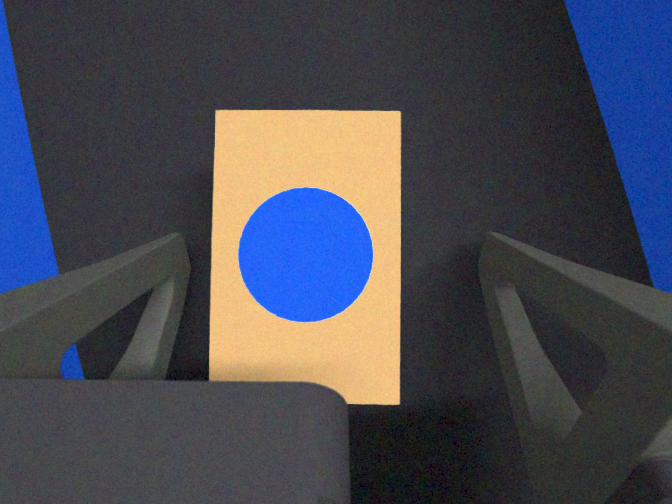

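Emit:
{"fn": "move", "kwargs": {"arm4": {"joints": {"gripper_m": 0.032}}, "cameras": []}}

Emit:
{"fn": "move", "kwargs": {"arm4": {"target": [1.10, 0.412, 0.95, 0.3575, 0.0659, 0.9313, -0.0253], "speed": 0.35}, "cameras": []}}

Emit:
{"fn": "move", "kwargs": {"arm4": {"joints": {"joint1_rad": 2.135, "joint2_rad": 0.56, "joint3_rad": 0.76, "joint4_rad": -1.05, "joint5_rad": 0, "joint6_rad": 0}}, "arm2": {"joints": {"joint1_rad": 2.178, "joint2_rad": 0.3, "joint3_rad": 0.8, "joint4_rad": -0.6, "joint5_rad": 0, "joint6_rad": 0}}, "cameras": ["arm4_cam_wrist"]}}

Emit:
{"fn": "move", "kwargs": {"arm4": {"target": [-0.076, -0.054, 1.07, -0.1226, -0.8773, -0.3193, 0.3368], "speed": 0.3}, "cameras": ["arm4_cam_wrist", "cam_room_a1"]}}

Scene clock: 1044.03 s.
Joint torques (N m): arm1=[-0.91 3.08 10.91 0.49 0.09 0.12] | arm2=[0.62 -0.38 10.11 0.8 0 0.14] | arm3=[0.67 2.96 9.14 2 -0.04 -0.11] | arm4=[0.44 -14.92 3.47 1.72 0.1 0.13]
Motor temperatures (°C): arm1=[21 24 36 23 22 21 21] | arm2=[23 25 34 22 23 20 23] | arm3=[24 24 31 24 24 23 23] | arm4=[22 23 34 22 24 21 25]
Heat: arm1: hottest joint3_rad 36 °C; arm2: hottest joint3_rad 34 °C; arm3: hottest joint3_rad 31 °C; arm4: hottest joint3_rad 34 °C.
move: arm4 off_target
Joint velocities: within noise
arm1, arm2, arm3: as last shown
arm4.joint_positions: joint1_rad=-1.771 joint2_rad=+2.081 joint3_rad=+0.684 joint4_rad=+0.539 joint5_rad=-0.003 joint6_rad=-0.006 gripper_m=+0.04414
arm4.joint_status: gripper_m off_target (ended at +0.04416, target +0.03200)
arm4.hand: x=+1.1347 y=+0.4062 z=+0.7423 quat_wxyz=(-0.346, -0.063, -0.936, +0.027) (m; scene frame)
arm4.hand_target: x=+1.1445 y=+0.4060 z=+0.7452 quat_wxyz=(-0.357, -0.066, -0.931, +0.025) (m; scene frame)
arm4.hand_status: not commanded
pictures: none
No camera images: "cameras" was empty.

Scene clock: 1045.33 s.
Joint torques (N m): arm1=[-1.2 2.73 10.95 0.49 0.09 0.12] | arm2=[0.56 -0.44 10.13 0.8 -0.02 0.13] | arm3=[0.5 3.02 9.13 2.04 -0.04 -0.12] | arm4=[1.2 -8.47 8.21 0.72 -0.03 0.09]
Motor temperatures (°C): arm1=[21 24 36 23 22 21 21] | arm2=[23 25 34 22 23 20 23] | arm3=[24 24 31 24 24 23 23] | arm4=[22 23 34 22 24 21 25]
Heat: arm1: hottest joint3_rad 36 °C; arm2: hottest joint3_rad 34 °C; arm3: hottest joint3_rad 31 °C; arm4: hottest joint3_rad 34 °C.
move: arm4 done
Joint velocities: within noise
arm1, arm2, arm3: as last shown
arm4.joint_positions: joint1_rad=-1.771 joint2_rad=+1.352 joint3_rad=+0.601 joint4_rad=-0.074 joint5_rad=-0.003 joint6_rad=-0.006 gripper_m=+0.04414
arm4.joint_status: not commanded
arm4.hand: x=+1.0957 y=+0.4127 z=+0.9511 quat_wxyz=(-0.362, -0.063, -0.930, +0.028) (m; scene frame)
arm4.hand_target: x=+1.0998 y=+0.4119 z=+0.9499 quat_wxyz=(-0.358, -0.066, -0.931, +0.025) (m; scene frame)
arm4.hand_status: done (0.005 m and 0.7 deg from the pose sent, 0.211 m and 1.5 deg at the start)
pictures: none
No camera images: "cameras" was empty.

Scene clock: 1047.97 s.
Joint torques (N m): arm1=[-0.67 3.19 10.78 0.5 0.05 0.16] | arm2=[0.91 2.02 13.27 3.47 -0.05 0] | arm3=[0.5 3.08 9.14 2.04 -0.03 -0.11] | arm4=[0.97 -0.97 11.19 0.81 0.17 0.1]
Motor temperatures (°C): arm1=[21 24 36 23 22 21 21] | arm2=[23 25 35 22 23 20 23] | arm3=[24 24 31 24 24 23 23] | arm4=[22 23 34 22 24 21 26]
Heat: arm1: hottest joint3_rad 36 °C; arm2: hottest joint3_rad 35 °C; arm3: hottest joint3_rad 31 °C; arm4: hottest joint3_rad 34 °C.
move: arm2 done; arm4 done
Joint velocities: within noise
arm1: as last shown
arm2.joint_positions: joint1_rad=+2.176 joint2_rad=+0.299 joint3_rad=+0.780 joint4_rad=-0.620 joint5_rad=+0.001 joint6_rad=+0.007 gripper_m=+0.09289
arm2.joint_status: all done
arm2.hand: x=-0.4588 y=-0.3839 z=+1.3784 quat_wxyz=(-0.614, +0.263, -0.706, -0.235) (m; scene frame)
arm2.hand_target: x=-0.4608 y=-0.3848 z=+1.3948 quat_wxyz=(-0.628, +0.262, -0.693, -0.238) (m; scene frame)
arm2.hand_status: not commanded
arm3.joint_positions: joint1_rad=-1.441 joint2_rad=+0.298 joint3_rad=+0.798 joint4_rad=-0.807 joint5_rad=+0.001 joint6_rad=+0.006 gripper_m=+0.09402
arm3.joint_status: not commanded
arm3.hand: x=+0.4011 y=-1.3276 z=+1.2826 quat_wxyz=(-0.010, -0.807, +0.003, +0.590) (m; scene frame)
arm3.hand_target: x=+0.4002 y=-1.3254 z=+1.2847 quat_wxyz=(-0.005, -0.805, +0.004, +0.593) (m; scene frame)
arm3.hand_status: not commanded
arm4.joint_positions: joint1_rad=+2.131 joint2_rad=+0.566 joint3_rad=+0.734 joint4_rad=-1.040 joint5_rad=-0.002 joint6_rad=-0.006 gripper_m=+0.04412
arm4.joint_status: all done
arm4.hand: x=+0.4261 y=+0.3201 z=+1.1475 quat_wxyz=(+0.105, +0.893, +0.288, -0.329) (m; scene frame)
arm4.hand_target: x=+0.4263 y=+0.3195 z=+1.1612 quat_wxyz=(+0.109, +0.890, +0.285, -0.338) (m; scene frame)
arm4.hand_status: not commanded
pictures: arm4_cam_wrist
Images, in order (width x height): arm4_cam_wrist 672x504.

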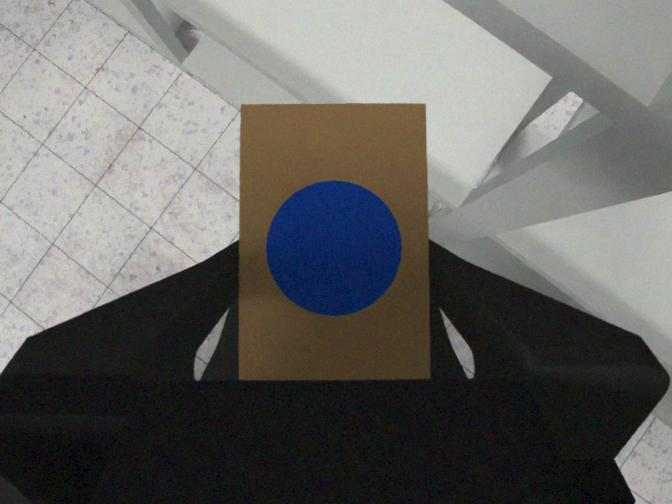

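Scene clock: 1051.17 s.
Joint torques (N m): arm1=[-1.14 2.67 11.02 0.51 0.11 0.12] | arm2=[0.79 1.85 13.27 3.49 -0.05 0] | arm3=[0.56 2.9 9.17 2.03 -0.04 -0.12] | arm4=[1.67 -27.4 13.64 0.65 -0.08 -0.11]
Motor temperatures (°C): arm1=[21 24 36 23 22 21 21] | arm2=[23 25 35 22 23 20 23] | arm3=[24 24 31 24 24 23 23] | arm4=[22 24 35 22 24 21 26]
Heat: arm1: hottest joint3_rad 36 °C; arm2: hottest joint3_rad 35 °C; arm3: hottest joint3_rad 31 °C; arm4: hottest joint3_rad 35 °C.
move: arm4 off_target
Joint velocities: within noise
arm1.joint_positions: joint1_rad=-2.308 joint2_rad=+0.592 joint3_rad=+0.748 joint4_rad=-1.487 joint5_rad=-0.001 joint6_rad=-0.018 gripper_m=+0.09294
arm1.joint_status: not commanded
arm1.hand: x=-0.4984 y=+1.2642 z=+1.1301 quat_wxyz=(-0.105, -0.317, -0.942, +0.041) (m; scene frame)
arm1.hand_target: x=-0.4986 y=+1.2665 z=+1.1290 quat_wxyz=(-0.097, -0.316, -0.943, +0.038) (m; scene frame)
arm1.hand_status: not commanded
arm2, arm3: as last shown
arm4.joint_positions: joint1_rad=+2.131 joint2_rad=+2.410 joint3_rad=+2.505 joint4_rad=-0.954 joint5_rad=-0.046 joint6_rad=-0.041 gripper_m=+0.04413
arm4.joint_status: not commanded
arm4.hand: x=-0.0727 y=-0.0427 z=+1.0668 quat_wxyz=(+0.120, +0.884, +0.310, -0.330) (m; scene frame)
arm4.hand_target: x=-0.0752 y=-0.0534 z=+1.0700 quat_wxyz=(+0.123, +0.877, +0.319, -0.338) (m; scene frame)
arm4.hand_status: off_target (0.012 m and 1.5 deg from the pose sent, 0.631 m and 4.6 deg at the start)
pictures: arm4_cam_wrist, cam_room_a1
Images, in order (width x height): arm4_cam_wrist 672x504, cam_room_a1 672x504.

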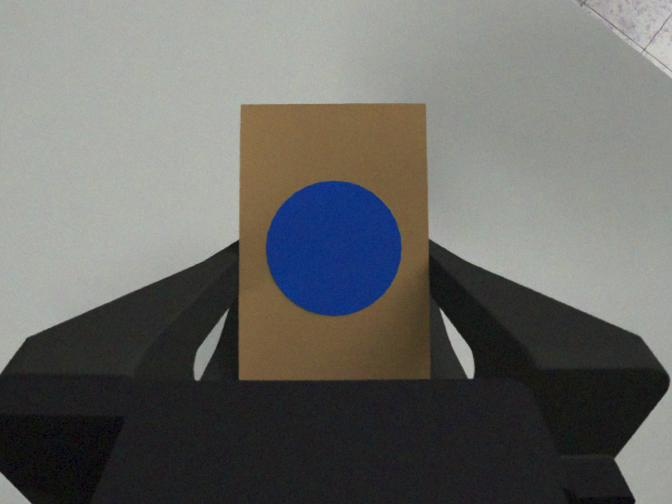

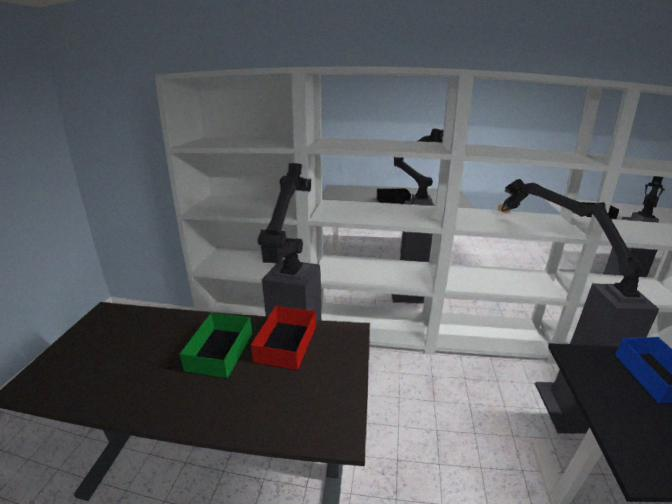

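Emit:
{"fn": "move", "kwargs": {"arm4": {"target": [-0.072, -0.054, 1.0, -0.1226, -0.8773, -0.3193, 0.3368], "speed": 0.12}, "cameras": []}}

Emit:
{"fn": "move", "kwargs": {"arm4": {"target": [-0.070, -0.053, 0.983, -0.1226, -0.8773, -0.3193, 0.3368], "speed": 0.1}, "cameras": ["arm4_cam_wrist", "arm2_cam_wrist"]}}

Scene clock: 1055.67 s.
Joint torques (N m): arm1=[-0.97 2.9 10.92 0.43 0.11 0.11] | arm2=[0.91 1.96 13.27 3.45 -0.05 0] | arm3=[0.67 3.08 9.13 2.03 -0.03 -0.11] | arm4=[1.61 -28.45 8.24 1.57 -0.04 -0.05]
Motor temperatures (°C): arm1=[21 24 36 23 22 21 21] | arm2=[23 25 35 22 23 20 23] | arm3=[24 24 31 24 24 23 23] | arm4=[22 25 36 22 24 21 26]
Heat: arm1: hottest joint3_rad 36 °C; arm2: hottest joint3_rad 35 °C; arm3: hottest joint3_rad 31 °C; arm4: hottest joint3_rad 36 °C.
move: arm4 off_target
Joint velocities: within noise
arm1, arm2, arm3: as last shown
arm4.joint_positions: joint1_rad=+2.133 joint2_rad=+2.407 joint3_rad=+2.360 joint4_rad=-0.780 joint5_rad=-0.045 joint6_rad=-0.043 gripper_m=+0.04414
arm4.joint_status: not commanded
arm4.hand: x=-0.0776 y=-0.0478 z=+1.0191 quat_wxyz=(+0.124, +0.877, +0.310, -0.345) (m; scene frame)
arm4.hand_target: x=-0.0717 y=-0.0537 z=+1.0000 quat_wxyz=(+0.123, +0.877, +0.319, -0.337) (m; scene frame)
arm4.hand_status: off_target (0.021 m and 1.4 deg from the pose sent, 0.068 m and 1.5 deg at the start)
pictures: none
No camera images: "cameras" was empty.

Scene clock: 1056.63 s.
Joint torques (N m): arm1=[0.03 3.37 10.82 0.5 0.08 0.11] | arm2=[0.85 2.02 13.27 3.44 -0.05 0] | arm3=[0.56 3.08 9.11 2 -0.03 -0.11] | arm4=[1.67 -26.75 7.73 1.5 -0.02 -0.05]
Motor temperatures (°C): arm1=[21 24 36 23 22 21 21] | arm2=[23 25 36 22 23 20 23] | arm3=[24 24 31 24 24 23 23] | arm4=[22 25 36 22 24 21 26]
Heat: arm1: hottest joint3_rad 36 °C; arm2: hottest joint3_rad 36 °C; arm3: hottest joint3_rad 31 °C; arm4: hottest joint3_rad 36 °C.
move: arm4 off_target
Joint velocities: within noise
arm1, arm2, arm3: as last shown
arm4.joint_positions: joint1_rad=+2.133 joint2_rad=+2.388 joint3_rad=+2.314 joint4_rad=-0.729 joint5_rad=-0.045 joint6_rad=-0.043 gripper_m=+0.04414
arm4.joint_status: not commanded
arm4.hand: x=-0.0773 y=-0.0476 z=+1.0192 quat_wxyz=(+0.127, +0.873, +0.309, -0.356) (m; scene frame)
arm4.hand_target: x=-0.0693 y=-0.0523 z=+0.9835 quat_wxyz=(+0.123, +0.877, +0.319, -0.337) (m; scene frame)
arm4.hand_status: off_target (0.037 m and 2.6 deg from the pose sent, 0.037 m and 1.4 deg at the start)
pictures: arm2_cam_wrist, arm4_cam_wrist
Images, in order (width x height): arm2_cam_wrist 672x504, arm4_cam_wrist 672x504.

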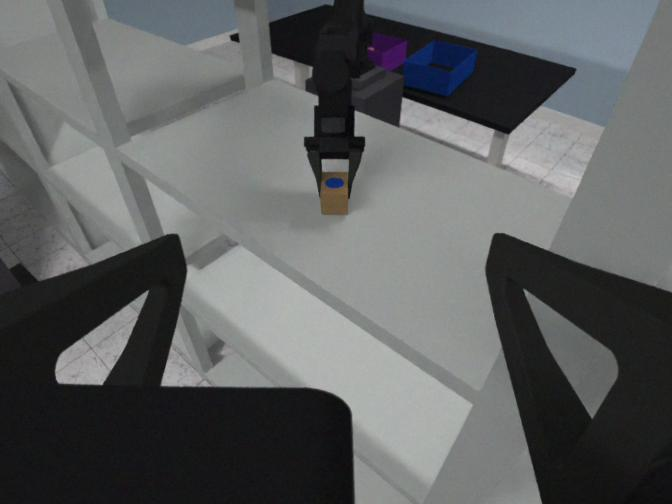

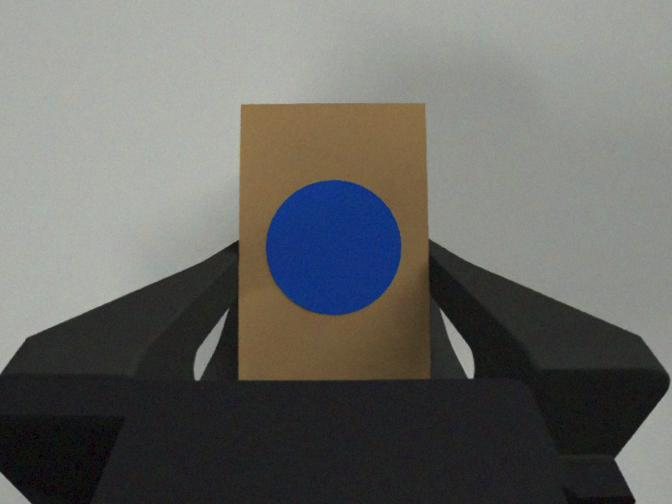

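Emit:
{"fn": "move", "kwargs": {"arm4": {"joints": {"gripper_m": 0.047}}, "cameras": []}}

Emit:
{"fn": "move", "kwargs": {"arm4": {"joints": {"gripper_m": 0.09}}, "cameras": []}}

Emit:
{"fn": "move", "kwargs": {"arm4": {"target": [0.426, 0.32, 1.16, -0.1226, -0.8773, -0.3193, 0.3368], "speed": 0.4}, "cameras": ["arm2_cam_wrist"]}}

Emit:
{"fn": "zoom_image", "kwargs": {"camera": "arm2_cam_wrist", "region": [200, 80, 480, 290]}}

Scene clock: 1068.43 s.
Joint torques (N m): arm1=[-0.91 3.66 10.71 0.49 0.13 0.08] | arm2=[0.85 1.85 13.3 3.44 -0.05 0] | arm3=[0.44 3.02 9.16 2.04 -0.04 -0.11] | arm4=[1.61 -27.22 8.43 1.42 -0.01 -0.04]
Motor temperatures (°C): arm1=[21 24 36 23 22 21 21] | arm2=[23 25 36 23 23 20 23] | arm3=[24 24 31 24 24 23 23] | arm4=[22 27 36 22 24 21 26]
Heat: arm1: hottest joint3_rad 36 °C; arm2: hottest joint3_rad 36 °C; arm3: hottest joint3_rad 31 °C; arm4: hottest joint3_rad 36 °C.
move: arm4 done
Joint velocities: within noise
arm1, arm2, arm3: as last shown
arm4.joint_positions: joint1_rad=+2.133 joint2_rad=+2.388 joint3_rad=+2.303 joint4_rad=-0.726 joint5_rad=-0.045 joint6_rad=-0.046 gripper_m=+0.04692
arm4.joint_status: all done
arm4.hand: x=-0.0757 y=-0.0469 z=+1.0139 quat_wxyz=(+0.126, +0.874, +0.310, -0.352) (m; scene frame)
arm4.hand_target: x=-0.0691 y=-0.0524 z=+0.9836 quat_wxyz=(+0.123, +0.877, +0.319, -0.337) (m; scene frame)
arm4.hand_status: not commanded
pictures: none
No camera images: "cameras" was empty.

Scene clock: 1069.03 s.
Joint torques (N m): arm1=[-1.26 2.73 10.81 0.43 0.06 0.11] | arm2=[0.91 1.96 13.3 3.48 -0.05 0.01] | arm3=[0.56 3.08 9.16 2.07 -0.03 -0.1] | arm4=[0.85 -27.16 8.5 1.42 0.03 0.01]
Motor temperatures (°C): arm1=[21 24 36 23 22 21 21] | arm2=[23 25 36 23 23 20 23] | arm3=[24 24 31 24 24 23 23] | arm4=[22 28 36 22 24 21 26]
Heat: arm1: hottest joint3_rad 36 °C; arm2: hottest joint3_rad 36 °C; arm3: hottest joint3_rad 31 °C; arm4: hottest joint3_rad 36 °C.
move: arm4 done
Joint velocities: within noise
arm1, arm2, arm3: as last shown
arm4.joint_positions: joint1_rad=+2.143 joint2_rad=+2.388 joint3_rad=+2.303 joint4_rad=-0.726 joint5_rad=-0.046 joint6_rad=-0.046 gripper_m=+0.08988
arm4.joint_status: all done
arm4.hand: x=-0.0704 y=-0.0542 z=+1.0139 quat_wxyz=(+0.128, +0.872, +0.315, -0.352) (m; scene frame)
arm4.hand_target: x=-0.0692 y=-0.0523 z=+0.9836 quat_wxyz=(+0.123, +0.877, +0.319, -0.337) (m; scene frame)
arm4.hand_status: not commanded
pictures: none
No camera images: "cameras" was empty.

Scene clock: 1071.47 s.
Joint torques (N m): arm1=[-0.85 3.14 10.82 0.32 0.11 0.08] | arm2=[0.91 1.9 13.26 3.45 -0.05 -0.01] | arm3=[0.73 3.02 9.14 2.02 -0.03 -0.11] | arm4=[-0.09 1.03 9.06 0.68 -0.08 -0.07]
Motor temperatures (°C): arm1=[21 24 36 23 22 21 21] | arm2=[23 25 37 23 23 20 23] | arm3=[24 24 31 24 24 23 23] | arm4=[22 27 36 22 24 21 26]
Heat: arm1: hottest joint3_rad 36 °C; arm2: hottest joint3_rad 37 °C; arm3: hottest joint3_rad 31 °C; arm4: hottest joint3_rad 36 °C.
move: arm4 done
Joint velocities: within noise
arm1, arm2, arm3: as last shown
arm4.joint_positions: joint1_rad=+2.084 joint2_rad=+0.548 joint3_rad=+0.758 joint4_rad=-1.034 joint5_rad=-0.088 joint6_rad=-0.088 gripper_m=+0.08989
arm4.joint_status: not commanded
arm4.hand: x=+0.4262 y=+0.3181 z=+1.1660 quat_wxyz=(+0.127, +0.874, +0.315, -0.347) (m; scene frame)
arm4.hand_target: x=+0.4261 y=+0.3200 z=+1.1600 quat_wxyz=(+0.123, +0.877, +0.319, -0.337) (m; scene frame)
arm4.hand_status: done (0.006 m and 1.4 deg from the pose sent, 0.639 m and 1.9 deg at the start)
pictures: arm2_cam_wrist
Images, in order (width x height): arm2_cam_wrist 672x504.

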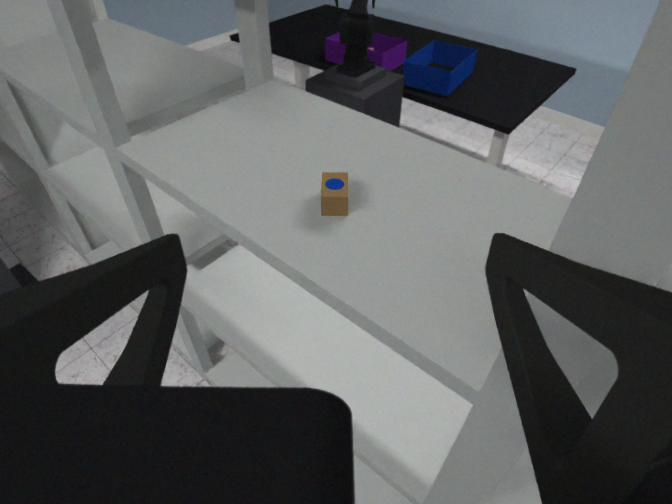

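Scaled by 1.800.

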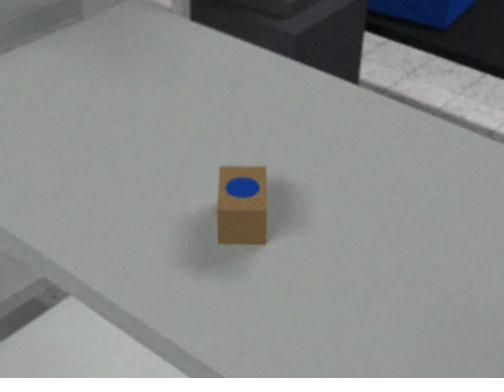

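Emit:
{"fn": "move", "kwargs": {"arm2": {"target": [-0.072, -0.036, 1.11, 0.1623, -0.3489, 0.9209, 0.0615], "speed": 0.3}, "cameras": ["arm2_cam_wrist"]}}

Scene clock: 1079.93 s.
Joint torques (N m): arm1=[-0.44 2.84 10.78 0.47 0.14 0.13] | arm2=[1.2 -24.41 16.51 0.87 0.07 0.04] | arm3=[0.62 3.08 9.13 2.02 -0.03 -0.12] | arm4=[0.62 0.32 9.07 0.7 -0.09 -0.09]
Motor temperatures (°C): arm1=[21 24 36 23 22 21 21] | arm2=[23 25 38 23 22 20 23] | arm3=[24 24 31 24 24 23 23] | arm4=[22 26 37 22 24 21 26]
Heat: arm1: hottest joint3_rad 36 °C; arm2: hottest joint3_rad 38 °C; arm3: hottest joint3_rad 31 °C; arm4: hottest joint3_rad 37 °C.
move: arm2 off_target
Joint velocities: within noise
arm1, arm3, arm4: as last shown
arm2.joint_positions: joint1_rad=+2.176 joint2_rad=+2.236 joint3_rad=+2.291 joint4_rad=-1.295 joint5_rad=+0.001 joint6_rad=+0.007 gripper_m=+0.09289
arm2.joint_status: not commanded
arm2.hand: x=-0.0770 y=-0.0472 z=+1.1058 quat_wxyz=(-0.155, +0.345, -0.924, -0.059) (m; scene frame)
arm2.hand_target: x=-0.0727 y=-0.0364 z=+1.1100 quat_wxyz=(-0.163, +0.349, -0.921, -0.062) (m; scene frame)
arm2.hand_status: off_target (0.013 m and 1.0 deg from the pose sent, 0.585 m and 62.2 deg at the start)
arm4.hand_target: x=+0.4261 y=+0.3200 z=+1.1601 quat_wxyz=(+0.123, +0.877, +0.319, -0.337) (m; scene frame)
pictures: arm2_cam_wrist
Images, in order (width x height): arm2_cam_wrist 672x504.

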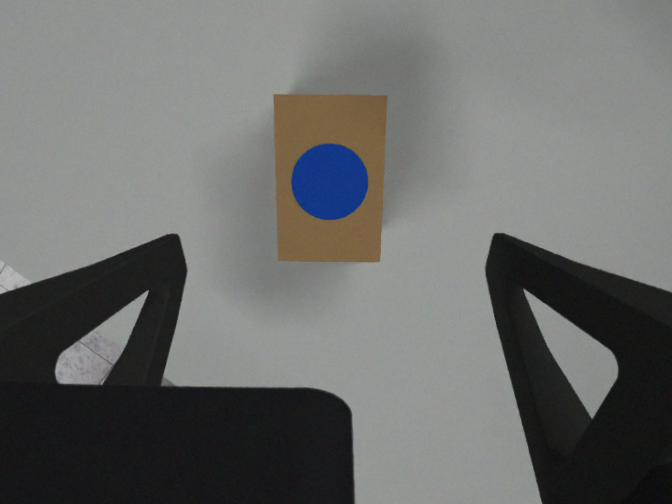

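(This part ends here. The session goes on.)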